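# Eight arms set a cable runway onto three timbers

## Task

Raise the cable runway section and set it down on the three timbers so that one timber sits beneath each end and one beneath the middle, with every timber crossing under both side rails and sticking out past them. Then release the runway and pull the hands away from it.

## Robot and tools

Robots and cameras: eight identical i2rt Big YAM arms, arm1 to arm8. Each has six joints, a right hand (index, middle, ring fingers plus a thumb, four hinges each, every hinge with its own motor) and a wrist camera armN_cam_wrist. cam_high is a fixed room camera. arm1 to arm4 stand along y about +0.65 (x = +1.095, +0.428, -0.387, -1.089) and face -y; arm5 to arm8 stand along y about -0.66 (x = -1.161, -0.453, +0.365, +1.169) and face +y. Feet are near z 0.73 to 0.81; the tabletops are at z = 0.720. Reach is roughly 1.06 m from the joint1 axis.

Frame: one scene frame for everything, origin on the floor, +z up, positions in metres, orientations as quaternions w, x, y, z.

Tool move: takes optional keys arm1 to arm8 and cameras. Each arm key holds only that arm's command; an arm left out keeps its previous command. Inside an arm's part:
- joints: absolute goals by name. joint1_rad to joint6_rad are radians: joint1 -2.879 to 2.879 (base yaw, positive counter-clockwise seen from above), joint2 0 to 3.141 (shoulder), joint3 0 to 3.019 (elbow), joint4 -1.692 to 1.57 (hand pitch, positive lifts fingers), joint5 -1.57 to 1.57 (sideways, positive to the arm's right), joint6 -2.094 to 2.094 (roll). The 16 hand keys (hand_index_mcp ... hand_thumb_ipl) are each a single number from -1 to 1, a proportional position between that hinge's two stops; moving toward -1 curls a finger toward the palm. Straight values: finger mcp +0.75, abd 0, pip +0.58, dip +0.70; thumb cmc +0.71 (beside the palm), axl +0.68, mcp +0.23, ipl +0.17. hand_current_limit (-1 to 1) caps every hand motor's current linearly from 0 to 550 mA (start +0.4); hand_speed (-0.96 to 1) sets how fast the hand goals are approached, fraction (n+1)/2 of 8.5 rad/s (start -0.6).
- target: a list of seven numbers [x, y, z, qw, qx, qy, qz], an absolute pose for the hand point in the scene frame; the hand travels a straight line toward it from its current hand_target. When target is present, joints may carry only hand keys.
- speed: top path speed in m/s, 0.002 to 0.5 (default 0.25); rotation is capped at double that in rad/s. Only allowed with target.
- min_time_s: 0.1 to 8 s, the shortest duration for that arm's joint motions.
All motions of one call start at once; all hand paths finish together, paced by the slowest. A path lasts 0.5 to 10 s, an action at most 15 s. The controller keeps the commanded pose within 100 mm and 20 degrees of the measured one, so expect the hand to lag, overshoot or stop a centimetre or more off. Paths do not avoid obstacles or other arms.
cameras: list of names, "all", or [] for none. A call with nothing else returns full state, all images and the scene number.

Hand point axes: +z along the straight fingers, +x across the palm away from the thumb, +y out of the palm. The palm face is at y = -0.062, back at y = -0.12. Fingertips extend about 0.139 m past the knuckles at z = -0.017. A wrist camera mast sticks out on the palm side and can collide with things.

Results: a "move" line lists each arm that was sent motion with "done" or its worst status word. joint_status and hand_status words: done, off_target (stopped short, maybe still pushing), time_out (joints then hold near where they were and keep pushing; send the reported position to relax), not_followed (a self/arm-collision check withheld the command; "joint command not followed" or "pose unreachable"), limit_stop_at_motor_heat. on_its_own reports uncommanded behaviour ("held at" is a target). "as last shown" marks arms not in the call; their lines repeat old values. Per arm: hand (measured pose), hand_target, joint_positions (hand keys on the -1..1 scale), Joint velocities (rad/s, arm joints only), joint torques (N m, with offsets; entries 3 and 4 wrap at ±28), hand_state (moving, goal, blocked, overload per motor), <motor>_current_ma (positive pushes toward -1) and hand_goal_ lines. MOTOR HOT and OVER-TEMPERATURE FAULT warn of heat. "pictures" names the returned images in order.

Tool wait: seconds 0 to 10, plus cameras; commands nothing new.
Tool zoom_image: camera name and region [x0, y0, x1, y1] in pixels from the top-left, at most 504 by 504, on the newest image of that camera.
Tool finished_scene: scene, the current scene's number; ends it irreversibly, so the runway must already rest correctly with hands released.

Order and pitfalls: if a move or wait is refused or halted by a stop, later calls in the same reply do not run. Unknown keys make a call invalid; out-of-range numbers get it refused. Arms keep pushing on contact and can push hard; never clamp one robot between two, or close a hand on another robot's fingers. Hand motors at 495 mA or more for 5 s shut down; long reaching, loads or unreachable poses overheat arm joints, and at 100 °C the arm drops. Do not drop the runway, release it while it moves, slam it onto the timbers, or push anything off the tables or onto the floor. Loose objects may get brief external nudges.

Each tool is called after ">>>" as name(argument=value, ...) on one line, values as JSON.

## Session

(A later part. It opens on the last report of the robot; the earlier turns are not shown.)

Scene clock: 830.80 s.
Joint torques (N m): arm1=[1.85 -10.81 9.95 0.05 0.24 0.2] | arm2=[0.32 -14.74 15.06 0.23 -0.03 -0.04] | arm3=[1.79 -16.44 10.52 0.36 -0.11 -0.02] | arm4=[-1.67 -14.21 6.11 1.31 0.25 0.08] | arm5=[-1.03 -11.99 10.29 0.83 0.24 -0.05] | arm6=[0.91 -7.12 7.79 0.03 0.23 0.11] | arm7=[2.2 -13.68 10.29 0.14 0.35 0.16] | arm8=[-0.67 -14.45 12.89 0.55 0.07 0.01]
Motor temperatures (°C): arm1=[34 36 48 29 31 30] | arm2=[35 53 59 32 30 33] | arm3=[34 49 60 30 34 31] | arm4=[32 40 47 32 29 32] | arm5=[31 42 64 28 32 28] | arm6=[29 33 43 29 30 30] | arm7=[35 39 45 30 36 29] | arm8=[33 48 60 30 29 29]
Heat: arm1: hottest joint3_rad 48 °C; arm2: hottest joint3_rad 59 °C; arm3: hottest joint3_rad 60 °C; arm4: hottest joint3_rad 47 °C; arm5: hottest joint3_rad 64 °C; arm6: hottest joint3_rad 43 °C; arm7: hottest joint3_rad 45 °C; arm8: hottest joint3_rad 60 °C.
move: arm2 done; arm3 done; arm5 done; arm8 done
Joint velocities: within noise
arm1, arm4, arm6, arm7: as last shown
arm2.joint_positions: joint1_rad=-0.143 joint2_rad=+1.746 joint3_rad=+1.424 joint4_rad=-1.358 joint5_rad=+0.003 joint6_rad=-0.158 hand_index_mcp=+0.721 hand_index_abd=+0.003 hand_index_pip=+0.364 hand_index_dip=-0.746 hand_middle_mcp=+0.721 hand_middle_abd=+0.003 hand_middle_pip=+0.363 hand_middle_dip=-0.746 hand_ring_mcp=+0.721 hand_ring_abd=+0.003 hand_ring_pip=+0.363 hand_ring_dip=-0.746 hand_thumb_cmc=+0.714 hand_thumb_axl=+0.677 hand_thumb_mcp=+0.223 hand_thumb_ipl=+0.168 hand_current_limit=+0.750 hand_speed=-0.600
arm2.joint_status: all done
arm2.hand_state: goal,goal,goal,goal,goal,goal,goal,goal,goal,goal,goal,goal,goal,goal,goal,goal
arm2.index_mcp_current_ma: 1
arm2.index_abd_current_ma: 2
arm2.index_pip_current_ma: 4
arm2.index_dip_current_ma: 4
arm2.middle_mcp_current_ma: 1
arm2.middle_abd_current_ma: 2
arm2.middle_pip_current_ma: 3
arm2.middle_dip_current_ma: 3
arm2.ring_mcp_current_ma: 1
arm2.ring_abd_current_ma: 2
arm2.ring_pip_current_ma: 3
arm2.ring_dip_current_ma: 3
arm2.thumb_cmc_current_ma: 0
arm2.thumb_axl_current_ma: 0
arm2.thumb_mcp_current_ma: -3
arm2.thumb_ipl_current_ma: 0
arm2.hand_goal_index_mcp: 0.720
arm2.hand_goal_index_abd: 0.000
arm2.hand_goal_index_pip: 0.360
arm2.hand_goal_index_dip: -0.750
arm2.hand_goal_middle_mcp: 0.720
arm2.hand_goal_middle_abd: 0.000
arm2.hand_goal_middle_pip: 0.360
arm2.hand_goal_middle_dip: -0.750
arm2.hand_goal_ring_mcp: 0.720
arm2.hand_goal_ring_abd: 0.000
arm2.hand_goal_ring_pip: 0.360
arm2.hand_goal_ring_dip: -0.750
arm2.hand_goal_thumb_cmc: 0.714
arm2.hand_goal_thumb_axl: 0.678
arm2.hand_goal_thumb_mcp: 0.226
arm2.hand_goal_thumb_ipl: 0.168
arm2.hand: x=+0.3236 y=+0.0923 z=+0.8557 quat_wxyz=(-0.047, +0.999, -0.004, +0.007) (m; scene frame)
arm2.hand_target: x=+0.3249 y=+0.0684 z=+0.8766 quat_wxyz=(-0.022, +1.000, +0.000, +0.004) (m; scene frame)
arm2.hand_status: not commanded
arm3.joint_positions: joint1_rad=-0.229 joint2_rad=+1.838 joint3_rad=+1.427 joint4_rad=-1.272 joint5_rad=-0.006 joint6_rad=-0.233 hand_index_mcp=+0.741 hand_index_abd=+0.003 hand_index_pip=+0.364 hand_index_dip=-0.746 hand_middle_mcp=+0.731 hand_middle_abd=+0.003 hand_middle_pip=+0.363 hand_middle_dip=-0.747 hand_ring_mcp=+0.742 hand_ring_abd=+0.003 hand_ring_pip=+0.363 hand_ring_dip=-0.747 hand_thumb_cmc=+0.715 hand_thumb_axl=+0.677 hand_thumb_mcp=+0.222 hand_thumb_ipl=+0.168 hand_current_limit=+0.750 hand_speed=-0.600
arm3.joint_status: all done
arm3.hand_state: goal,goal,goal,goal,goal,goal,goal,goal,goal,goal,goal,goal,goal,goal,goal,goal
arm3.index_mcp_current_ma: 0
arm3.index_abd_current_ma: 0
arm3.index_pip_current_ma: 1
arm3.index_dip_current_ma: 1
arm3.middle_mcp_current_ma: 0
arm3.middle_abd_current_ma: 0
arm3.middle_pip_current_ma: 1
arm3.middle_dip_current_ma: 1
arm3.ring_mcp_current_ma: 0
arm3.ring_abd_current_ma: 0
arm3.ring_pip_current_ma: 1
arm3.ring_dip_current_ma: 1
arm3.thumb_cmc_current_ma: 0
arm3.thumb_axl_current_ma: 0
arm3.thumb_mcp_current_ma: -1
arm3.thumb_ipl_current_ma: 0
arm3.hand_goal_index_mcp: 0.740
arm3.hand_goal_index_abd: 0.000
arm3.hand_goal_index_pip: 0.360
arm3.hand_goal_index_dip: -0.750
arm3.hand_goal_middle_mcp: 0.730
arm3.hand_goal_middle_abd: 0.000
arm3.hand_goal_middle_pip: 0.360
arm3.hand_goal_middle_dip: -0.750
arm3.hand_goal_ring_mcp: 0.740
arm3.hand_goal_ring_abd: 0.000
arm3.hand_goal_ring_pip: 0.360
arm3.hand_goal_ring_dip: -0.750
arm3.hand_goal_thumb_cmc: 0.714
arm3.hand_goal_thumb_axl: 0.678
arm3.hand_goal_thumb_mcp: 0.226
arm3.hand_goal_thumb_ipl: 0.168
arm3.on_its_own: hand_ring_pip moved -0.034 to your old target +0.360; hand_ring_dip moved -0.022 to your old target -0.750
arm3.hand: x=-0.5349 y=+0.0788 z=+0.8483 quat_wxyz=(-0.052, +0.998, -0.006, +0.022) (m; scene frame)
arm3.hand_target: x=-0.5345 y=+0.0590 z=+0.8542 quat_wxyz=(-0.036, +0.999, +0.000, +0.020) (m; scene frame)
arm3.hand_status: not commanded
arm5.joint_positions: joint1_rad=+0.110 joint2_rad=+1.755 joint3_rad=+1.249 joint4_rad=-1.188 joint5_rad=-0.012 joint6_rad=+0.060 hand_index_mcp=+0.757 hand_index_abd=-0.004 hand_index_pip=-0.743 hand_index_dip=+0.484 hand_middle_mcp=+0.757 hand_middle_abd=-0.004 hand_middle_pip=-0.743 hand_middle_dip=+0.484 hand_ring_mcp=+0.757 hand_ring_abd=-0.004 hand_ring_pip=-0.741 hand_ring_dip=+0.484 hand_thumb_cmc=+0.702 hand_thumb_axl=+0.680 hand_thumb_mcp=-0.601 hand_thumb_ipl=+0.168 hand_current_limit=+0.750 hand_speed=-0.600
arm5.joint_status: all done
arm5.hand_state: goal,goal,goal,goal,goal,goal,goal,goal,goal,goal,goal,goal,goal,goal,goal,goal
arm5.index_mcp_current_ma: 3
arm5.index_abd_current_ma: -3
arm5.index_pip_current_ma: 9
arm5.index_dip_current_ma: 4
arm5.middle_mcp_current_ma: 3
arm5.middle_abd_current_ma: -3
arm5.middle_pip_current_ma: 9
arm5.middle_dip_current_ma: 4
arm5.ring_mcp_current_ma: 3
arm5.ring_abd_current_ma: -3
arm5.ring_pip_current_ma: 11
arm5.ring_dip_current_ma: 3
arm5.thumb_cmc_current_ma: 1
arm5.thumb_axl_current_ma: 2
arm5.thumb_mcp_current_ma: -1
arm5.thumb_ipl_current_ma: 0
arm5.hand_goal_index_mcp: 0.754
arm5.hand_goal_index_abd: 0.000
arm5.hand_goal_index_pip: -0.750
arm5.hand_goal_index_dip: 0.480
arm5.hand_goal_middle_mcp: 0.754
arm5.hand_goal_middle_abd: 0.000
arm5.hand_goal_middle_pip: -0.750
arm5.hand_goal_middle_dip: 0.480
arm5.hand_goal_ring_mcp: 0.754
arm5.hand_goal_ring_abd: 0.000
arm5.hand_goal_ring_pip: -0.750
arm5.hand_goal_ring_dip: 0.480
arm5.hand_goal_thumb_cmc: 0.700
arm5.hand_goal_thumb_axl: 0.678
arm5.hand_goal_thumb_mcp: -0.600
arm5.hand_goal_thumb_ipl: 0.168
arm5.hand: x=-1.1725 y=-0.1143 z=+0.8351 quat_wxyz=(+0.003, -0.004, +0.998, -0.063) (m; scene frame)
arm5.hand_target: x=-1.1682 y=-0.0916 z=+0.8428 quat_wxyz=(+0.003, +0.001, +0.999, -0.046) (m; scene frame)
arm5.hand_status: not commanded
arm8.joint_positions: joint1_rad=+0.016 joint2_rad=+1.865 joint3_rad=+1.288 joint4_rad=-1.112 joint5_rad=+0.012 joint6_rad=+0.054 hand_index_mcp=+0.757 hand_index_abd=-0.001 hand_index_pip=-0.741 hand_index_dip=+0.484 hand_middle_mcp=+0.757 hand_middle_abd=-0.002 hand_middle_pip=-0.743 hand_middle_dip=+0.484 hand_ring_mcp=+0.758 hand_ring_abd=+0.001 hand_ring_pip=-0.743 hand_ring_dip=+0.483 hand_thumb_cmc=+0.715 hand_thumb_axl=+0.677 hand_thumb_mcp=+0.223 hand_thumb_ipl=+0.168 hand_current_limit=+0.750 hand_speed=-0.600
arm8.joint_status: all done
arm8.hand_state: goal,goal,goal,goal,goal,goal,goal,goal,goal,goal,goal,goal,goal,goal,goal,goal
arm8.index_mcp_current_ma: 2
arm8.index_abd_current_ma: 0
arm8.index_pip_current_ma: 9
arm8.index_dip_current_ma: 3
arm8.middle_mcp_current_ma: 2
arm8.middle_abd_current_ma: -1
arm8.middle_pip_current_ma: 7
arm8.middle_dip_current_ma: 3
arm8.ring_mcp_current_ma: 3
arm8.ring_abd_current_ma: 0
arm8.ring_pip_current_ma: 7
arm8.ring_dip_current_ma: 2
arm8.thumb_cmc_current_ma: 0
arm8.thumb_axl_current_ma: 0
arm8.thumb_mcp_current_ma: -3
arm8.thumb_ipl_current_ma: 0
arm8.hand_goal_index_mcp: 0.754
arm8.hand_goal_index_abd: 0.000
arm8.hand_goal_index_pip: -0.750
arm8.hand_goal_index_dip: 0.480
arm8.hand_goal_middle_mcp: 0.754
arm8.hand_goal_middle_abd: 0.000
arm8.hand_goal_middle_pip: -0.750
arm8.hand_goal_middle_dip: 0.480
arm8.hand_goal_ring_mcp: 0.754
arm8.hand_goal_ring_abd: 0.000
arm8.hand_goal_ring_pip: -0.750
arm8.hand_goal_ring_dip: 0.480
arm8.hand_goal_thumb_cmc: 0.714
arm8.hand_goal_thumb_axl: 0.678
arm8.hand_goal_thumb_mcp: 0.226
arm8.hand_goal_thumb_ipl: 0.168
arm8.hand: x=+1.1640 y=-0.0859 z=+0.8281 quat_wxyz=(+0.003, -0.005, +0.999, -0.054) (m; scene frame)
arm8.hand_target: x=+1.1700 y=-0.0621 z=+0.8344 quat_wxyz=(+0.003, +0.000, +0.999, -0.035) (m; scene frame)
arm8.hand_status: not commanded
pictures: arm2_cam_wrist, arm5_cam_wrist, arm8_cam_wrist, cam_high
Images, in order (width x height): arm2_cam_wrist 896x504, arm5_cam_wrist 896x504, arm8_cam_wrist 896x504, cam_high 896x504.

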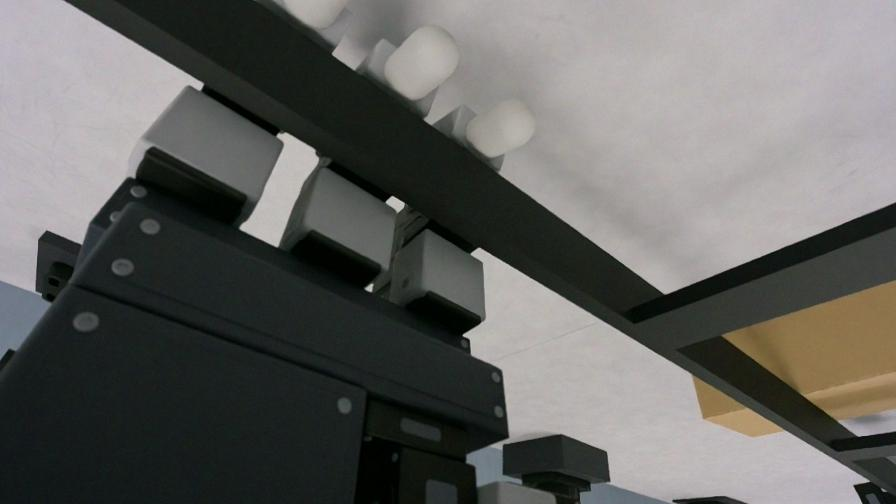

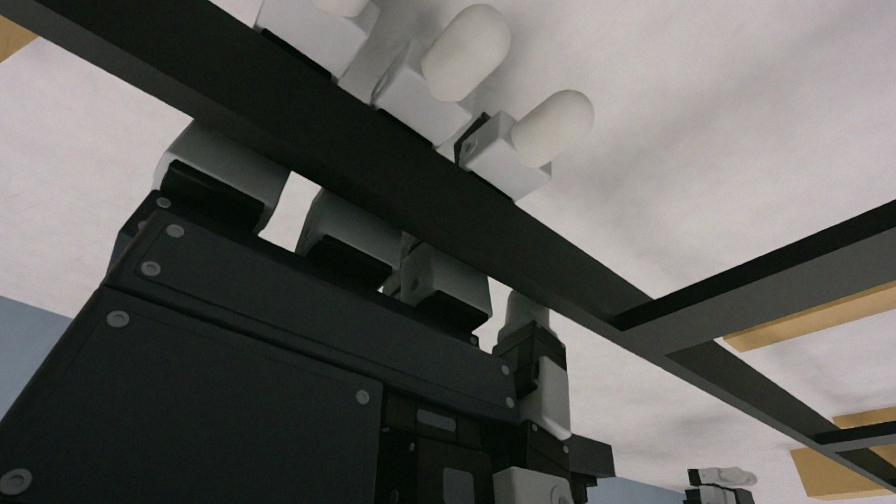

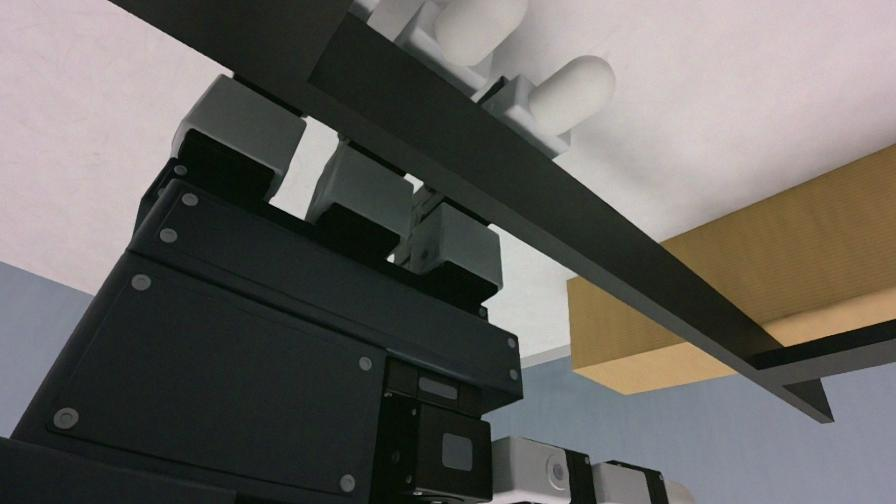

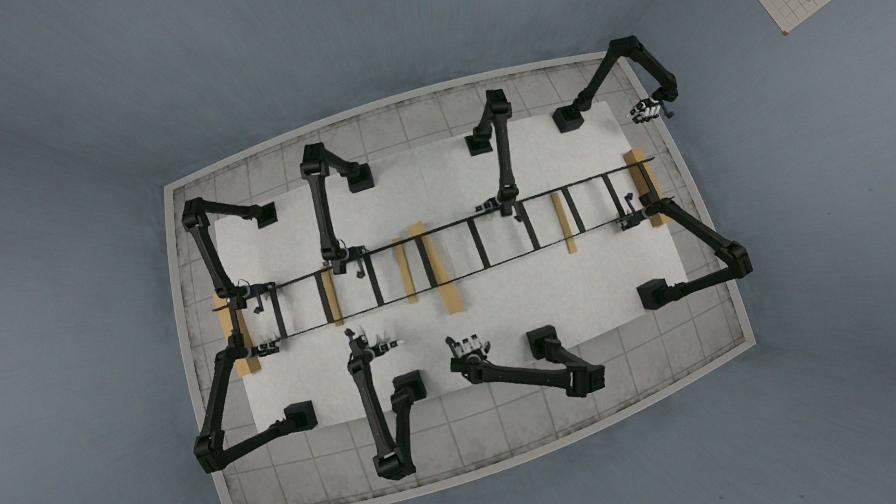

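>>> move(arm5={"target": [-1.172, -0.118, 0.822, 0.003, -0.004, 0.998, -0.05], "speed": 0.06}, arm8={"target": [1.166, -0.09, 0.818, 0.003, -0.004, 0.999, -0.04], "speed": 0.06}, arm2={"joints": {"hand_index_mcp": 0.8, "hand_index_pip": 0.436, "hand_index_dip": -0.51, "hand_middle_mcp": 0.8, "hand_middle_pip": 0.436, "hand_middle_dip": -0.51, "hand_ring_mcp": 0.8, "hand_ring_pip": 0.436, "hand_ring_dip": -0.51}}, arm3={"joints": {"hand_index_mcp": 0.8, "hand_index_pip": 0.436, "hand_index_dip": -0.51, "hand_middle_mcp": 0.8, "hand_middle_pip": 0.436, "hand_middle_dip": -0.51, "hand_ring_mcp": 0.8, "hand_ring_pip": 0.436, "hand_ring_dip": -0.51}}, arm4={"joints": {"hand_index_mcp": 0.8, "hand_index_pip": 0.436, "hand_index_dip": -0.51, "hand_middle_mcp": 0.8, "hand_middle_pip": 0.436, "hand_middle_dip": -0.51, "hand_ring_mcp": 0.8, "hand_ring_pip": 0.436, "hand_ring_dip": -0.51}})

>>> move(arm5={"target": [-1.172, -0.27, 0.825, 0.003, -0.004, 0.998, -0.04], "speed": 0.08}, arm8={"target": [1.166, -0.27, 0.82, 0.003, -0.004, 0.999, -0.03], "speed": 0.08}, arm2={"target": [0.324, 0.25, 0.865, -0.03, 1, 0, 0], "speed": 0.08}, arm3={"target": [-0.535, 0.25, 0.86, -0.03, 1, 0, 0.01], "speed": 0.08}, arm4={"target": [-1.162, 0.22, 0.832, 0, 1, 0, 0], "speed": 0.08}, cameras=["cam_high", "arm2_cam_wrist", "arm4_cam_wrist"])

Scene clock: 834.27 s.
Joint torques (N m): arm1=[1.96 -11.34 10.03 -0.12 0.23 0.22] | arm2=[0.03 -15.21 14.78 0.24 -0.01 -0.03] | arm3=[1.73 -16.32 10.36 0.28 -0.11 -0.03] | arm4=[-1.61 -14.1 6.2 1.26 0.24 0.08] | arm5=[-0.62 -14.74 5.63 0.64 0.16 0.07] | arm6=[0.85 -7.12 7.82 0.06 0.25 0.11] | arm7=[2.14 -13.8 10.32 0.17 0.35 0.15] | arm8=[1.03 -16.15 7.21 0.76 0.12 0.06]
Motor temperatures (°C): arm1=[34 36 48 29 31 30] | arm2=[35 52 59 32 30 33] | arm3=[34 48 59 30 34 31] | arm4=[32 40 46 32 29 32] | arm5=[31 42 64 28 32 28] | arm6=[29 33 43 29 30 30] | arm7=[35 39 45 30 36 29] | arm8=[33 48 60 30 29 29]
Heat: arm1: hottest joint3_rad 48 °C; arm2: hottest joint3_rad 59 °C; arm3: hottest joint3_rad 59 °C; arm4: hottest joint3_rad 46 °C; arm5: hottest joint3_rad 64 °C; arm6: hottest joint3_rad 43 °C; arm7: hottest joint3_rad 45 °C; arm8: hottest joint3_rad 60 °C.
move: arm2 done; arm3 done; arm4 done; arm5 done; arm8 done
Joint velocities: within noise
arm1, arm6, arm7: as last shown
arm2.joint_positions: joint1_rad=-0.143 joint2_rad=+1.746 joint3_rad=+1.425 joint4_rad=-1.358 joint5_rad=+0.003 joint6_rad=-0.158 hand_index_mcp=+0.794 hand_index_abd=+0.003 hand_index_pip=+0.433 hand_index_dip=-0.513 hand_middle_mcp=+0.794 hand_middle_abd=+0.003 hand_middle_pip=+0.434 hand_middle_dip=-0.512 hand_ring_mcp=+0.794 hand_ring_abd=+0.003 hand_ring_pip=+0.434 hand_ring_dip=-0.513 hand_thumb_cmc=+0.714 hand_thumb_axl=+0.677 hand_thumb_mcp=+0.223 hand_thumb_ipl=+0.168 hand_current_limit=+0.750 hand_speed=-0.600
arm2.joint_status: all done
arm2.hand_state: goal,goal,goal,goal,goal,goal,goal,goal,goal,goal,goal,goal,goal,goal,goal,goal
arm2.index_mcp_current_ma: -7
arm2.index_abd_current_ma: 2
arm2.index_pip_current_ma: -2
arm2.index_dip_current_ma: -2
arm2.middle_mcp_current_ma: -7
arm2.middle_abd_current_ma: 2
arm2.middle_pip_current_ma: -2
arm2.middle_dip_current_ma: -2
arm2.ring_mcp_current_ma: -7
arm2.ring_abd_current_ma: 2
arm2.ring_pip_current_ma: -2
arm2.ring_dip_current_ma: -2
arm2.thumb_cmc_current_ma: 0
arm2.thumb_axl_current_ma: 0
arm2.thumb_mcp_current_ma: -3
arm2.thumb_ipl_current_ma: 0
arm2.hand_goal_index_mcp: 0.800
arm2.hand_goal_index_abd: 0.000
arm2.hand_goal_index_pip: 0.436
arm2.hand_goal_index_dip: -0.510
arm2.hand_goal_middle_mcp: 0.800
arm2.hand_goal_middle_abd: 0.000
arm2.hand_goal_middle_pip: 0.436
arm2.hand_goal_middle_dip: -0.510
arm2.hand_goal_ring_mcp: 0.800
arm2.hand_goal_ring_abd: 0.000
arm2.hand_goal_ring_pip: 0.436
arm2.hand_goal_ring_dip: -0.510
arm2.hand_goal_thumb_cmc: 0.714
arm2.hand_goal_thumb_axl: 0.678
arm2.hand_goal_thumb_mcp: 0.226
arm2.hand_goal_thumb_ipl: 0.168
arm2.hand: x=+0.3235 y=+0.0921 z=+0.8560 quat_wxyz=(-0.047, +0.999, -0.004, +0.007) (m; scene frame)
arm2.hand_target: x=+0.3249 y=+0.0685 z=+0.8766 quat_wxyz=(-0.022, +1.000, +0.000, +0.004) (m; scene frame)
arm2.hand_status: not commanded
arm3.joint_positions: joint1_rad=-0.229 joint2_rad=+1.838 joint3_rad=+1.429 joint4_rad=-1.270 joint5_rad=-0.007 joint6_rad=-0.233 hand_index_mcp=+0.794 hand_index_abd=+0.003 hand_index_pip=+0.433 hand_index_dip=-0.513 hand_middle_mcp=+0.794 hand_middle_abd=+0.003 hand_middle_pip=+0.434 hand_middle_dip=-0.512 hand_ring_mcp=+0.794 hand_ring_abd=+0.003 hand_ring_pip=+0.434 hand_ring_dip=-0.512 hand_thumb_cmc=+0.715 hand_thumb_axl=+0.677 hand_thumb_mcp=+0.222 hand_thumb_ipl=+0.168 hand_current_limit=+0.750 hand_speed=-0.600
arm3.joint_status: all done
arm3.hand_state: goal,goal,goal,goal,goal,goal,goal,goal,goal,goal,goal,goal,goal,goal,goal,goal
arm3.index_mcp_current_ma: -2
arm3.index_abd_current_ma: 0
arm3.index_pip_current_ma: -1
arm3.index_dip_current_ma: 0
arm3.middle_mcp_current_ma: -2
arm3.middle_abd_current_ma: 0
arm3.middle_pip_current_ma: 0
arm3.middle_dip_current_ma: 0
arm3.ring_mcp_current_ma: -2
arm3.ring_abd_current_ma: 0
arm3.ring_pip_current_ma: 0
arm3.ring_dip_current_ma: 0
arm3.thumb_cmc_current_ma: 0
arm3.thumb_axl_current_ma: 0
arm3.thumb_mcp_current_ma: -1
arm3.thumb_ipl_current_ma: 0
arm3.hand_goal_index_mcp: 0.800
arm3.hand_goal_index_abd: 0.000
arm3.hand_goal_index_pip: 0.436
arm3.hand_goal_index_dip: -0.510
arm3.hand_goal_middle_mcp: 0.800
arm3.hand_goal_middle_abd: 0.000
arm3.hand_goal_middle_pip: 0.436
arm3.hand_goal_middle_dip: -0.510
arm3.hand_goal_ring_mcp: 0.800
arm3.hand_goal_ring_abd: 0.000
arm3.hand_goal_ring_pip: 0.436
arm3.hand_goal_ring_dip: -0.510
arm3.hand_goal_thumb_cmc: 0.714
arm3.hand_goal_thumb_axl: 0.678
arm3.hand_goal_thumb_mcp: 0.226
arm3.hand_goal_thumb_ipl: 0.168
arm3.hand: x=-0.5351 y=+0.0775 z=+0.8493 quat_wxyz=(-0.050, +0.998, -0.006, +0.022) (m; scene frame)
arm3.hand_target: x=-0.5345 y=+0.0590 z=+0.8543 quat_wxyz=(-0.036, +0.999, +0.000, +0.020) (m; scene frame)
arm3.hand_status: not commanded
arm4.joint_positions: joint1_rad=-0.141 joint2_rad=+1.774 joint3_rad=+1.363 joint4_rad=-1.181 joint5_rad=-0.014 joint6_rad=-0.114 hand_index_mcp=+0.795 hand_index_abd=+0.003 hand_index_pip=+0.434 hand_index_dip=-0.513 hand_middle_mcp=+0.796 hand_middle_abd=+0.003 hand_middle_pip=+0.434 hand_middle_dip=-0.512 hand_ring_mcp=+0.795 hand_ring_abd=+0.000 hand_ring_pip=+0.433 hand_ring_dip=-0.512 hand_thumb_cmc=+0.714 hand_thumb_axl=+0.677 hand_thumb_mcp=+0.222 hand_thumb_ipl=+0.168 hand_current_limit=+0.750 hand_speed=-0.600
arm4.joint_status: all done
arm4.hand_state: goal,goal,goal,goal,goal,goal,goal,goal,goal,goal,goal,goal,goal,goal,goal,goal
arm4.index_mcp_current_ma: -3
arm4.index_abd_current_ma: 1
arm4.index_pip_current_ma: -1
arm4.index_dip_current_ma: -1
arm4.middle_mcp_current_ma: -3
arm4.middle_abd_current_ma: 1
arm4.middle_pip_current_ma: -1
arm4.middle_dip_current_ma: -1
arm4.ring_mcp_current_ma: -3
arm4.ring_abd_current_ma: 0
arm4.ring_pip_current_ma: -1
arm4.ring_dip_current_ma: -1
arm4.thumb_cmc_current_ma: 0
arm4.thumb_axl_current_ma: 0
arm4.thumb_mcp_current_ma: -3
arm4.thumb_ipl_current_ma: 0
arm4.hand_goal_index_mcp: 0.800
arm4.hand_goal_index_abd: 0.000
arm4.hand_goal_index_pip: 0.436
arm4.hand_goal_index_dip: -0.510
arm4.hand_goal_middle_mcp: 0.800
arm4.hand_goal_middle_abd: 0.000
arm4.hand_goal_middle_pip: 0.436
arm4.hand_goal_middle_dip: -0.510
arm4.hand_goal_ring_mcp: 0.800
arm4.hand_goal_ring_abd: 0.000
arm4.hand_goal_ring_pip: 0.436
arm4.hand_goal_ring_dip: -0.510
arm4.hand_goal_thumb_cmc: 0.714
arm4.hand_goal_thumb_axl: 0.678
arm4.hand_goal_thumb_mcp: 0.226
arm4.hand_goal_thumb_ipl: 0.168
arm4.hand: x=-1.1622 y=+0.0522 z=+0.8169 quat_wxyz=(-0.009, +1.000, +0.004, +0.003) (m; scene frame)
arm4.hand_target: x=-1.1619 y=+0.0510 z=+0.8221 quat_wxyz=(+0.000, +1.000, +0.000, +0.000) (m; scene frame)
arm4.hand_status: not commanded
arm5.joint_positions: joint1_rad=+0.110 joint2_rad=+1.755 joint3_rad=+1.214 joint4_rad=-1.125 joint5_rad=-0.012 joint6_rad=+0.061 hand_index_mcp=+0.756 hand_index_abd=-0.004 hand_index_pip=-0.743 hand_index_dip=+0.484 hand_middle_mcp=+0.757 hand_middle_abd=-0.003 hand_middle_pip=-0.743 hand_middle_dip=+0.484 hand_ring_mcp=+0.756 hand_ring_abd=-0.004 hand_ring_pip=-0.742 hand_ring_dip=+0.483 hand_thumb_cmc=+0.702 hand_thumb_axl=+0.680 hand_thumb_mcp=-0.601 hand_thumb_ipl=+0.168 hand_current_limit=+0.750 hand_speed=-0.600
arm5.joint_status: not commanded
arm5.hand_state: goal,goal,goal,goal,goal,goal,goal,goal,goal,goal,goal,goal,goal,goal,goal,goal
arm5.index_mcp_current_ma: 2
arm5.index_abd_current_ma: -3
arm5.index_pip_current_ma: 9
arm5.index_dip_current_ma: 4
arm5.middle_mcp_current_ma: 3
arm5.middle_abd_current_ma: -3
arm5.middle_pip_current_ma: 9
arm5.middle_dip_current_ma: 4
arm5.ring_mcp_current_ma: 2
arm5.ring_abd_current_ma: -3
arm5.ring_pip_current_ma: 11
arm5.ring_dip_current_ma: 3
arm5.thumb_cmc_current_ma: 2
arm5.thumb_axl_current_ma: 2
arm5.thumb_mcp_current_ma: -1
arm5.thumb_ipl_current_ma: 0
arm5.hand_goal_index_mcp: 0.754
arm5.hand_goal_index_abd: 0.000
arm5.hand_goal_index_pip: -0.750
arm5.hand_goal_index_dip: 0.480
arm5.hand_goal_middle_mcp: 0.754
arm5.hand_goal_middle_abd: 0.000
arm5.hand_goal_middle_pip: -0.750
arm5.hand_goal_middle_dip: 0.480
arm5.hand_goal_ring_mcp: 0.754
arm5.hand_goal_ring_abd: 0.000
arm5.hand_goal_ring_pip: -0.750
arm5.hand_goal_ring_dip: 0.480
arm5.hand_goal_thumb_cmc: 0.700
arm5.hand_goal_thumb_axl: 0.678
arm5.hand_goal_thumb_mcp: -0.600
arm5.hand_goal_thumb_ipl: 0.168
arm5.hand: x=-1.1723 y=-0.1135 z=+0.8254 quat_wxyz=(+0.002, -0.003, +0.999, -0.049) (m; scene frame)
arm5.hand_target: x=-1.1720 y=-0.1180 z=+0.8220 quat_wxyz=(+0.003, -0.004, +0.999, -0.050) (m; scene frame)
arm5.hand_status: done (0.006 m and 0.2 deg from the pose sent, 0.014 m and 1.5 deg at the start)
arm8.joint_positions: joint1_rad=+0.016 joint2_rad=+1.865 joint3_rad=+1.248 joint4_rad=-1.056 joint5_rad=+0.012 joint6_rad=+0.054 hand_index_mcp=+0.757 hand_index_abd=-0.001 hand_index_pip=-0.742 hand_index_dip=+0.484 hand_middle_mcp=+0.757 hand_middle_abd=-0.002 hand_middle_pip=-0.743 hand_middle_dip=+0.484 hand_ring_mcp=+0.757 hand_ring_abd=+0.001 hand_ring_pip=-0.743 hand_ring_dip=+0.483 hand_thumb_cmc=+0.715 hand_thumb_axl=+0.677 hand_thumb_mcp=+0.223 hand_thumb_ipl=+0.168 hand_current_limit=+0.750 hand_speed=-0.600
arm8.joint_status: not commanded
arm8.hand_state: goal,goal,goal,goal,goal,goal,goal,goal,goal,goal,goal,goal,goal,goal,goal,goal
arm8.index_mcp_current_ma: 2
arm8.index_abd_current_ma: 0
arm8.index_pip_current_ma: 8
arm8.index_dip_current_ma: 3
arm8.middle_mcp_current_ma: 2
arm8.middle_abd_current_ma: -1
arm8.middle_pip_current_ma: 6
arm8.middle_dip_current_ma: 3
arm8.ring_mcp_current_ma: 2
arm8.ring_abd_current_ma: 0
arm8.ring_pip_current_ma: 7
arm8.ring_dip_current_ma: 2
arm8.thumb_cmc_current_ma: 0
arm8.thumb_axl_current_ma: 0
arm8.thumb_mcp_current_ma: -3
arm8.thumb_ipl_current_ma: 0
arm8.hand_goal_index_mcp: 0.754
arm8.hand_goal_index_abd: 0.000
arm8.hand_goal_index_pip: -0.750
arm8.hand_goal_index_dip: 0.480
arm8.hand_goal_middle_mcp: 0.754
arm8.hand_goal_middle_abd: 0.000
arm8.hand_goal_middle_pip: -0.750
arm8.hand_goal_middle_dip: 0.480
arm8.hand_goal_ring_mcp: 0.754
arm8.hand_goal_ring_abd: 0.000
arm8.hand_goal_ring_pip: -0.750
arm8.hand_goal_ring_dip: 0.480
arm8.hand_goal_thumb_cmc: 0.714
arm8.hand_goal_thumb_axl: 0.678
arm8.hand_goal_thumb_mcp: 0.226
arm8.hand_goal_thumb_ipl: 0.168
arm8.hand: x=+1.1642 y=-0.0904 z=+0.8163 quat_wxyz=(+0.003, -0.004, +0.999, -0.046) (m; scene frame)
arm8.hand_target: x=+1.1659 y=-0.0900 z=+0.8179 quat_wxyz=(+0.003, -0.004, +0.999, -0.040) (m; scene frame)
arm8.hand_status: done (0.003 m and 0.7 deg from the pose sent, 0.011 m and 1.6 deg at the start)
pictures: none

Scene clock: 837.30 s.
Joint torques (N m): arm1=[1.55 -11.16 10.07 -0.12 0.24 0.21] | arm2=[-1.49 -10.93 8.23 0.49 0.24 -0.06] | arm3=[0.44 -10.7 6.82 0.46 0.13 -0.07] | arm4=[-2.55 -8.12 5.93 1.02 0.25 -0.14] | arm5=[0.56 -7.94 4.96 0.94 0.06 0.11] | arm6=[0.85 -7.12 7.8 0.03 0.24 0.11] | arm7=[2.14 -13.68 10.29 0.13 0.35 0.15] | arm8=[2.32 -10.23 6.3 0.66 0.07 0.21]
Motor temperatures (°C): arm1=[34 36 48 29 31 30] | arm2=[35 51 58 32 30 33] | arm3=[34 48 58 30 34 31] | arm4=[32 40 46 32 29 32] | arm5=[31 41 63 28 32 28] | arm6=[29 33 43 29 30 30] | arm7=[35 39 45 30 35 29] | arm8=[33 47 60 30 29 29]
Heat: arm1: hottest joint3_rad 48 °C; arm2: hottest joint3_rad 58 °C; arm3: hottest joint3_rad 58 °C; arm4: hottest joint3_rad 46 °C; arm5: hottest joint3_rad 63 °C; arm6: hottest joint3_rad 43 °C; arm7: hottest joint3_rad 45 °C; arm8: hottest joint3_rad 60 °C.
move: arm2 done; arm3 done; arm4 done; arm5 done; arm8 done
Joint velocities: within noise
arm1, arm6, arm7: as last shown
arm2.joint_positions: joint1_rad=-0.207 joint2_rad=+1.347 joint3_rad=+0.974 joint4_rad=-1.289 joint5_rad=+0.013 joint6_rad=-0.226 hand_index_mcp=+0.794 hand_index_abd=+0.003 hand_index_pip=+0.433 hand_index_dip=-0.513 hand_middle_mcp=+0.794 hand_middle_abd=+0.003 hand_middle_pip=+0.434 hand_middle_dip=-0.512 hand_ring_mcp=+0.794 hand_ring_abd=+0.003 hand_ring_pip=+0.434 hand_ring_dip=-0.513 hand_thumb_cmc=+0.714 hand_thumb_axl=+0.677 hand_thumb_mcp=+0.223 hand_thumb_ipl=+0.168 hand_current_limit=+0.750 hand_speed=-0.600
arm2.joint_status: not commanded
arm2.hand_state: goal,goal,goal,goal,goal,goal,goal,goal,goal,goal,goal,goal,goal,goal,goal,goal
arm2.index_mcp_current_ma: -7
arm2.index_abd_current_ma: 2
arm2.index_pip_current_ma: -2
arm2.index_dip_current_ma: -2
arm2.middle_mcp_current_ma: -7
arm2.middle_abd_current_ma: 2
arm2.middle_pip_current_ma: -2
arm2.middle_dip_current_ma: -2
arm2.ring_mcp_current_ma: -7
arm2.ring_abd_current_ma: 2
arm2.ring_pip_current_ma: -2
arm2.ring_dip_current_ma: -2
arm2.thumb_cmc_current_ma: 0
arm2.thumb_axl_current_ma: 0
arm2.thumb_mcp_current_ma: -3
arm2.thumb_ipl_current_ma: 0
arm2.hand_goal_index_mcp: 0.800
arm2.hand_goal_index_abd: 0.000
arm2.hand_goal_index_pip: 0.436
arm2.hand_goal_index_dip: -0.510
arm2.hand_goal_middle_mcp: 0.800
arm2.hand_goal_middle_abd: 0.000
arm2.hand_goal_middle_pip: 0.436
arm2.hand_goal_middle_dip: -0.510
arm2.hand_goal_ring_mcp: 0.800
arm2.hand_goal_ring_abd: 0.000
arm2.hand_goal_ring_pip: 0.436
arm2.hand_goal_ring_dip: -0.510
arm2.hand_goal_thumb_cmc: 0.714
arm2.hand_goal_thumb_axl: 0.678
arm2.hand_goal_thumb_mcp: 0.226
arm2.hand_goal_thumb_ipl: 0.168
arm2.hand: x=+0.3265 y=+0.2475 z=+0.8599 quat_wxyz=(-0.039, +0.999, -0.001, +0.003) (m; scene frame)
arm2.hand_target: x=+0.3241 y=+0.2500 z=+0.8650 quat_wxyz=(-0.030, +1.000, +0.000, +0.000) (m; scene frame)
arm2.hand_status: done (0.006 m and 1.1 deg from the pose sent, 0.158 m and 2.1 deg at the start)
arm3.joint_positions: joint1_rad=-0.334 joint2_rad=+1.407 joint3_rad=+0.913 joint4_rad=-1.151 joint5_rad=+0.011 joint6_rad=-0.345 hand_index_mcp=+0.795 hand_index_abd=+0.003 hand_index_pip=+0.433 hand_index_dip=-0.513 hand_middle_mcp=+0.794 hand_middle_abd=+0.003 hand_middle_pip=+0.434 hand_middle_dip=-0.512 hand_ring_mcp=+0.799 hand_ring_abd=+0.003 hand_ring_pip=+0.434 hand_ring_dip=-0.512 hand_thumb_cmc=+0.715 hand_thumb_axl=+0.677 hand_thumb_mcp=+0.222 hand_thumb_ipl=+0.168 hand_current_limit=+0.750 hand_speed=-0.600
arm3.joint_status: not commanded
arm3.hand_state: goal,goal,goal,goal,goal,goal,goal,goal,goal,goal,goal,goal,goal,goal,goal,goal
arm3.index_mcp_current_ma: -2
arm3.index_abd_current_ma: 0
arm3.index_pip_current_ma: 0
arm3.index_dip_current_ma: 0
arm3.middle_mcp_current_ma: -2
arm3.middle_abd_current_ma: 0
arm3.middle_pip_current_ma: 0
arm3.middle_dip_current_ma: 0
arm3.ring_mcp_current_ma: 0
arm3.ring_abd_current_ma: 0
arm3.ring_pip_current_ma: 0
arm3.ring_dip_current_ma: 0
arm3.thumb_cmc_current_ma: 0
arm3.thumb_axl_current_ma: 0
arm3.thumb_mcp_current_ma: -1
arm3.thumb_ipl_current_ma: 0
arm3.hand_goal_index_mcp: 0.800
arm3.hand_goal_index_abd: 0.000
arm3.hand_goal_index_pip: 0.436
arm3.hand_goal_index_dip: -0.510
arm3.hand_goal_middle_mcp: 0.800
arm3.hand_goal_middle_abd: 0.000
arm3.hand_goal_middle_pip: 0.436
arm3.hand_goal_middle_dip: -0.510
arm3.hand_goal_ring_mcp: 0.800
arm3.hand_goal_ring_abd: 0.000
arm3.hand_goal_ring_pip: 0.436
arm3.hand_goal_ring_dip: -0.510
arm3.hand_goal_thumb_cmc: 0.714
arm3.hand_goal_thumb_axl: 0.678
arm3.hand_goal_thumb_mcp: 0.226
arm3.hand_goal_thumb_ipl: 0.168
arm3.hand: x=-0.5320 y=+0.2496 z=+0.8594 quat_wxyz=(-0.035, +0.999, -0.002, +0.013) (m; scene frame)
arm3.hand_target: x=-0.5349 y=+0.2501 z=+0.8600 quat_wxyz=(-0.030, +0.999, +0.000, +0.010) (m; scene frame)
arm3.hand_status: done (0.003 m and 0.7 deg from the pose sent, 0.173 m and 2.8 deg at the start)
arm4.joint_positions: joint1_rad=-0.179 joint2_rad=+1.347 joint3_rad=+0.896 joint4_rad=-1.129 joint5_rad=-0.014 joint6_rad=-0.141 hand_index_mcp=+0.795 hand_index_abd=+0.003 hand_index_pip=+0.434 hand_index_dip=-0.513 hand_middle_mcp=+0.796 hand_middle_abd=+0.003 hand_middle_pip=+0.434 hand_middle_dip=-0.512 hand_ring_mcp=+0.796 hand_ring_abd=+0.000 hand_ring_pip=+0.433 hand_ring_dip=-0.512 hand_thumb_cmc=+0.714 hand_thumb_axl=+0.677 hand_thumb_mcp=+0.222 hand_thumb_ipl=+0.168 hand_current_limit=+0.750 hand_speed=-0.600
arm4.joint_status: not commanded
arm4.hand_state: goal,goal,goal,goal,goal,goal,goal,goal,goal,goal,goal,goal,goal,goal,goal,goal
arm4.index_mcp_current_ma: -3
arm4.index_abd_current_ma: 1
arm4.index_pip_current_ma: -1
arm4.index_dip_current_ma: -1
arm4.middle_mcp_current_ma: -3
arm4.middle_abd_current_ma: 1
arm4.middle_pip_current_ma: -1
arm4.middle_dip_current_ma: -1
arm4.ring_mcp_current_ma: -3
arm4.ring_abd_current_ma: 0
arm4.ring_pip_current_ma: -1
arm4.ring_dip_current_ma: -1
arm4.thumb_cmc_current_ma: 0
arm4.thumb_axl_current_ma: 0
arm4.thumb_mcp_current_ma: -3
arm4.thumb_ipl_current_ma: 0
arm4.hand_goal_index_mcp: 0.800
arm4.hand_goal_index_abd: 0.000
arm4.hand_goal_index_pip: 0.436
arm4.hand_goal_index_dip: -0.510
arm4.hand_goal_middle_mcp: 0.800
arm4.hand_goal_middle_abd: 0.000
arm4.hand_goal_middle_pip: 0.436
arm4.hand_goal_middle_dip: -0.510
arm4.hand_goal_ring_mcp: 0.800
arm4.hand_goal_ring_abd: 0.000
arm4.hand_goal_ring_pip: 0.436
arm4.hand_goal_ring_dip: -0.510
arm4.hand_goal_thumb_cmc: 0.714
arm4.hand_goal_thumb_axl: 0.678
arm4.hand_goal_thumb_mcp: 0.226
arm4.hand_goal_thumb_ipl: 0.168
arm4.hand: x=-1.1587 y=+0.2174 z=+0.8311 quat_wxyz=(-0.002, +1.000, -0.002, +0.002) (m; scene frame)
arm4.hand_target: x=-1.1620 y=+0.2199 z=+0.8321 quat_wxyz=(+0.000, +1.000, +0.000, +0.000) (m; scene frame)
arm4.hand_status: done (0.004 m and 0.4 deg from the pose sent, 0.168 m and 1.1 deg at the start)
arm5.joint_positions: joint1_rad=+0.131 joint2_rad=+1.384 joint3_rad=+0.768 joint4_rad=-1.033 joint5_rad=-0.012 joint6_rad=+0.084 hand_index_mcp=+0.756 hand_index_abd=-0.004 hand_index_pip=-0.743 hand_index_dip=+0.484 hand_middle_mcp=+0.757 hand_middle_abd=-0.003 hand_middle_pip=-0.743 hand_middle_dip=+0.484 hand_ring_mcp=+0.756 hand_ring_abd=-0.004 hand_ring_pip=-0.742 hand_ring_dip=+0.483 hand_thumb_cmc=+0.702 hand_thumb_axl=+0.680 hand_thumb_mcp=-0.601 hand_thumb_ipl=+0.168 hand_current_limit=+0.750 hand_speed=-0.600
arm5.joint_status: not commanded
arm5.hand_state: goal,goal,goal,goal,goal,goal,goal,goal,goal,goal,goal,goal,goal,goal,goal,goal
arm5.index_mcp_current_ma: 2
arm5.index_abd_current_ma: -3
arm5.index_pip_current_ma: 9
arm5.index_dip_current_ma: 4
arm5.middle_mcp_current_ma: 3
arm5.middle_abd_current_ma: -3
arm5.middle_pip_current_ma: 9
arm5.middle_dip_current_ma: 4
arm5.ring_mcp_current_ma: 2
arm5.ring_abd_current_ma: -3
arm5.ring_pip_current_ma: 11
arm5.ring_dip_current_ma: 3
arm5.thumb_cmc_current_ma: 1
arm5.thumb_axl_current_ma: 2
arm5.thumb_mcp_current_ma: -1
arm5.thumb_ipl_current_ma: 0
arm5.hand_goal_index_mcp: 0.754
arm5.hand_goal_index_abd: 0.000
arm5.hand_goal_index_pip: -0.750
arm5.hand_goal_index_dip: 0.480
arm5.hand_goal_middle_mcp: 0.754
arm5.hand_goal_middle_abd: 0.000
arm5.hand_goal_middle_pip: -0.750
arm5.hand_goal_middle_dip: 0.480
arm5.hand_goal_ring_mcp: 0.754
arm5.hand_goal_ring_abd: 0.000
arm5.hand_goal_ring_pip: -0.750
arm5.hand_goal_ring_dip: 0.480
arm5.hand_goal_thumb_cmc: 0.700
arm5.hand_goal_thumb_axl: 0.678
arm5.hand_goal_thumb_mcp: -0.600
arm5.hand_goal_thumb_ipl: 0.168
arm5.hand: x=-1.1681 y=-0.2647 z=+0.8279 quat_wxyz=(+0.003, -0.003, +0.999, -0.040) (m; scene frame)
arm5.hand_target: x=-1.1719 y=-0.2699 z=+0.8249 quat_wxyz=(+0.003, -0.004, +0.999, -0.040) (m; scene frame)
arm5.hand_status: done (0.007 m and 0.2 deg from the pose sent, 0.156 m and 1.0 deg at the start)
arm8.joint_positions: joint1_rad=+0.029 joint2_rad=+1.460 joint3_rad=+0.706 joint4_rad=-0.909 joint5_rad=+0.012 joint6_rad=+0.077 hand_index_mcp=+0.756 hand_index_abd=-0.001 hand_index_pip=-0.742 hand_index_dip=+0.484 hand_middle_mcp=+0.756 hand_middle_abd=-0.002 hand_middle_pip=-0.743 hand_middle_dip=+0.484 hand_ring_mcp=+0.757 hand_ring_abd=+0.001 hand_ring_pip=-0.743 hand_ring_dip=+0.483 hand_thumb_cmc=+0.715 hand_thumb_axl=+0.677 hand_thumb_mcp=+0.223 hand_thumb_ipl=+0.168 hand_current_limit=+0.750 hand_speed=-0.600
arm8.joint_status: not commanded
arm8.hand_state: goal,goal,goal,goal,goal,goal,goal,goal,goal,goal,goal,goal,goal,goal,goal,goal
arm8.index_mcp_current_ma: 2
arm8.index_abd_current_ma: 0
arm8.index_pip_current_ma: 8
arm8.index_dip_current_ma: 3
arm8.middle_mcp_current_ma: 2
arm8.middle_abd_current_ma: -1
arm8.middle_pip_current_ma: 6
arm8.middle_dip_current_ma: 3
arm8.ring_mcp_current_ma: 2
arm8.ring_abd_current_ma: 0
arm8.ring_pip_current_ma: 7
arm8.ring_dip_current_ma: 2
arm8.thumb_cmc_current_ma: 0
arm8.thumb_axl_current_ma: 0
arm8.thumb_mcp_current_ma: -3
arm8.thumb_ipl_current_ma: 0
arm8.hand_goal_index_mcp: 0.754
arm8.hand_goal_index_abd: 0.000
arm8.hand_goal_index_pip: -0.750
arm8.hand_goal_index_dip: 0.480
arm8.hand_goal_middle_mcp: 0.754
arm8.hand_goal_middle_abd: 0.000
arm8.hand_goal_middle_pip: -0.750
arm8.hand_goal_middle_dip: 0.480
arm8.hand_goal_ring_mcp: 0.754
arm8.hand_goal_ring_abd: 0.000
arm8.hand_goal_ring_pip: -0.750
arm8.hand_goal_ring_dip: 0.480
arm8.hand_goal_thumb_cmc: 0.714
arm8.hand_goal_thumb_axl: 0.678
arm8.hand_goal_thumb_mcp: 0.226
arm8.hand_goal_thumb_ipl: 0.168
arm8.hand: x=+1.1724 y=-0.2705 z=+0.8157 quat_wxyz=(+0.004, +0.001, +0.999, -0.042) (m; scene frame)
arm8.hand_target: x=+1.1660 y=-0.2701 z=+0.8198 quat_wxyz=(+0.003, -0.004, +1.000, -0.030) (m; scene frame)
arm8.hand_status: done (0.008 m and 1.4 deg from the pose sent, 0.180 m and 1.9 deg at the start)
pictures: arm2_cam_wrist, arm4_cam_wrist, cam_high
Images, in order (width x height): arm2_cam_wrist 896x504, arm4_cam_wrist 896x504, cam_high 896x504.

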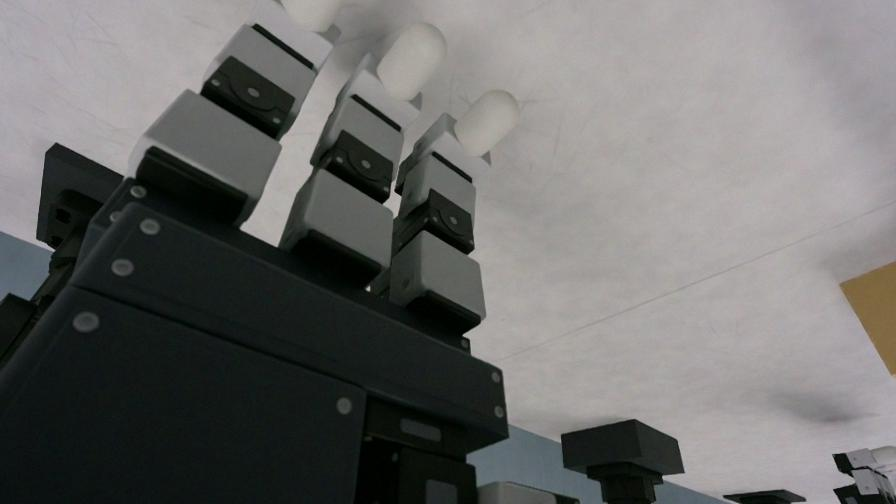

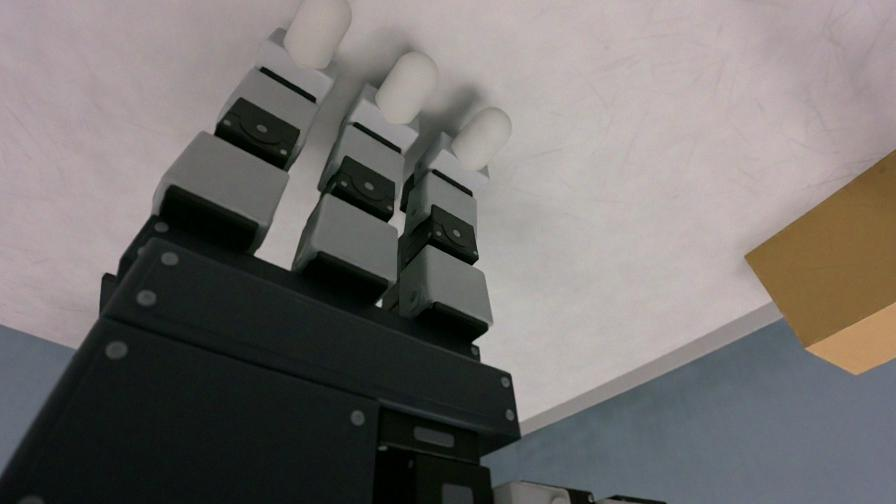

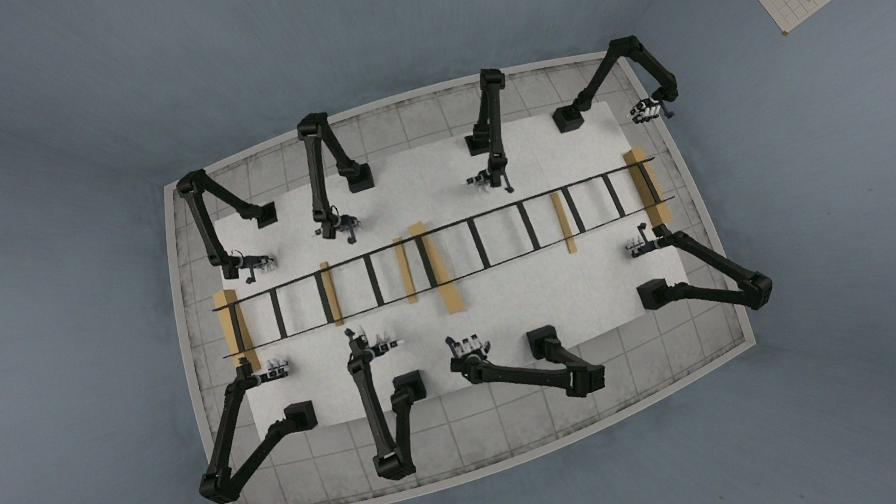

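>>> zoom_image(camera="cam_high", region=[180, 260, 300, 400])

>>> zoom_image(camera="cam_high", region=[590, 130, 710, 250])

>>> zoom_image(camera="cam_high", region=[380, 200, 500, 330])

Scaled by 3.600.

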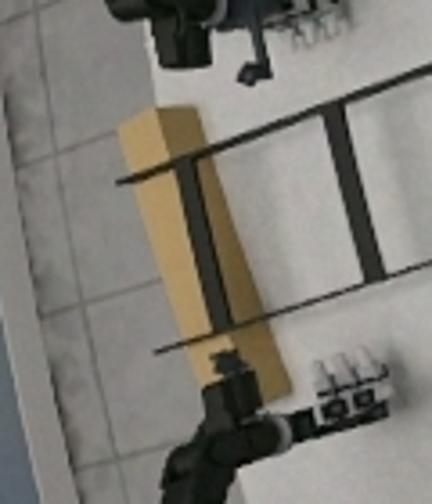

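Scaled by 4.200.

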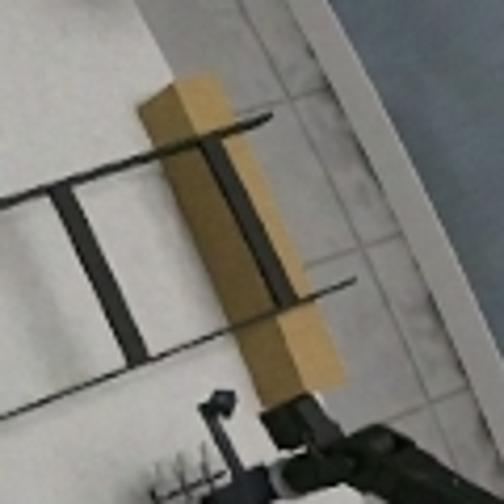

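Scaled by 3.877.

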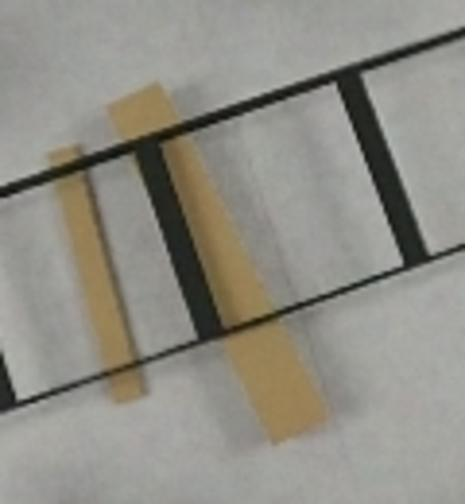

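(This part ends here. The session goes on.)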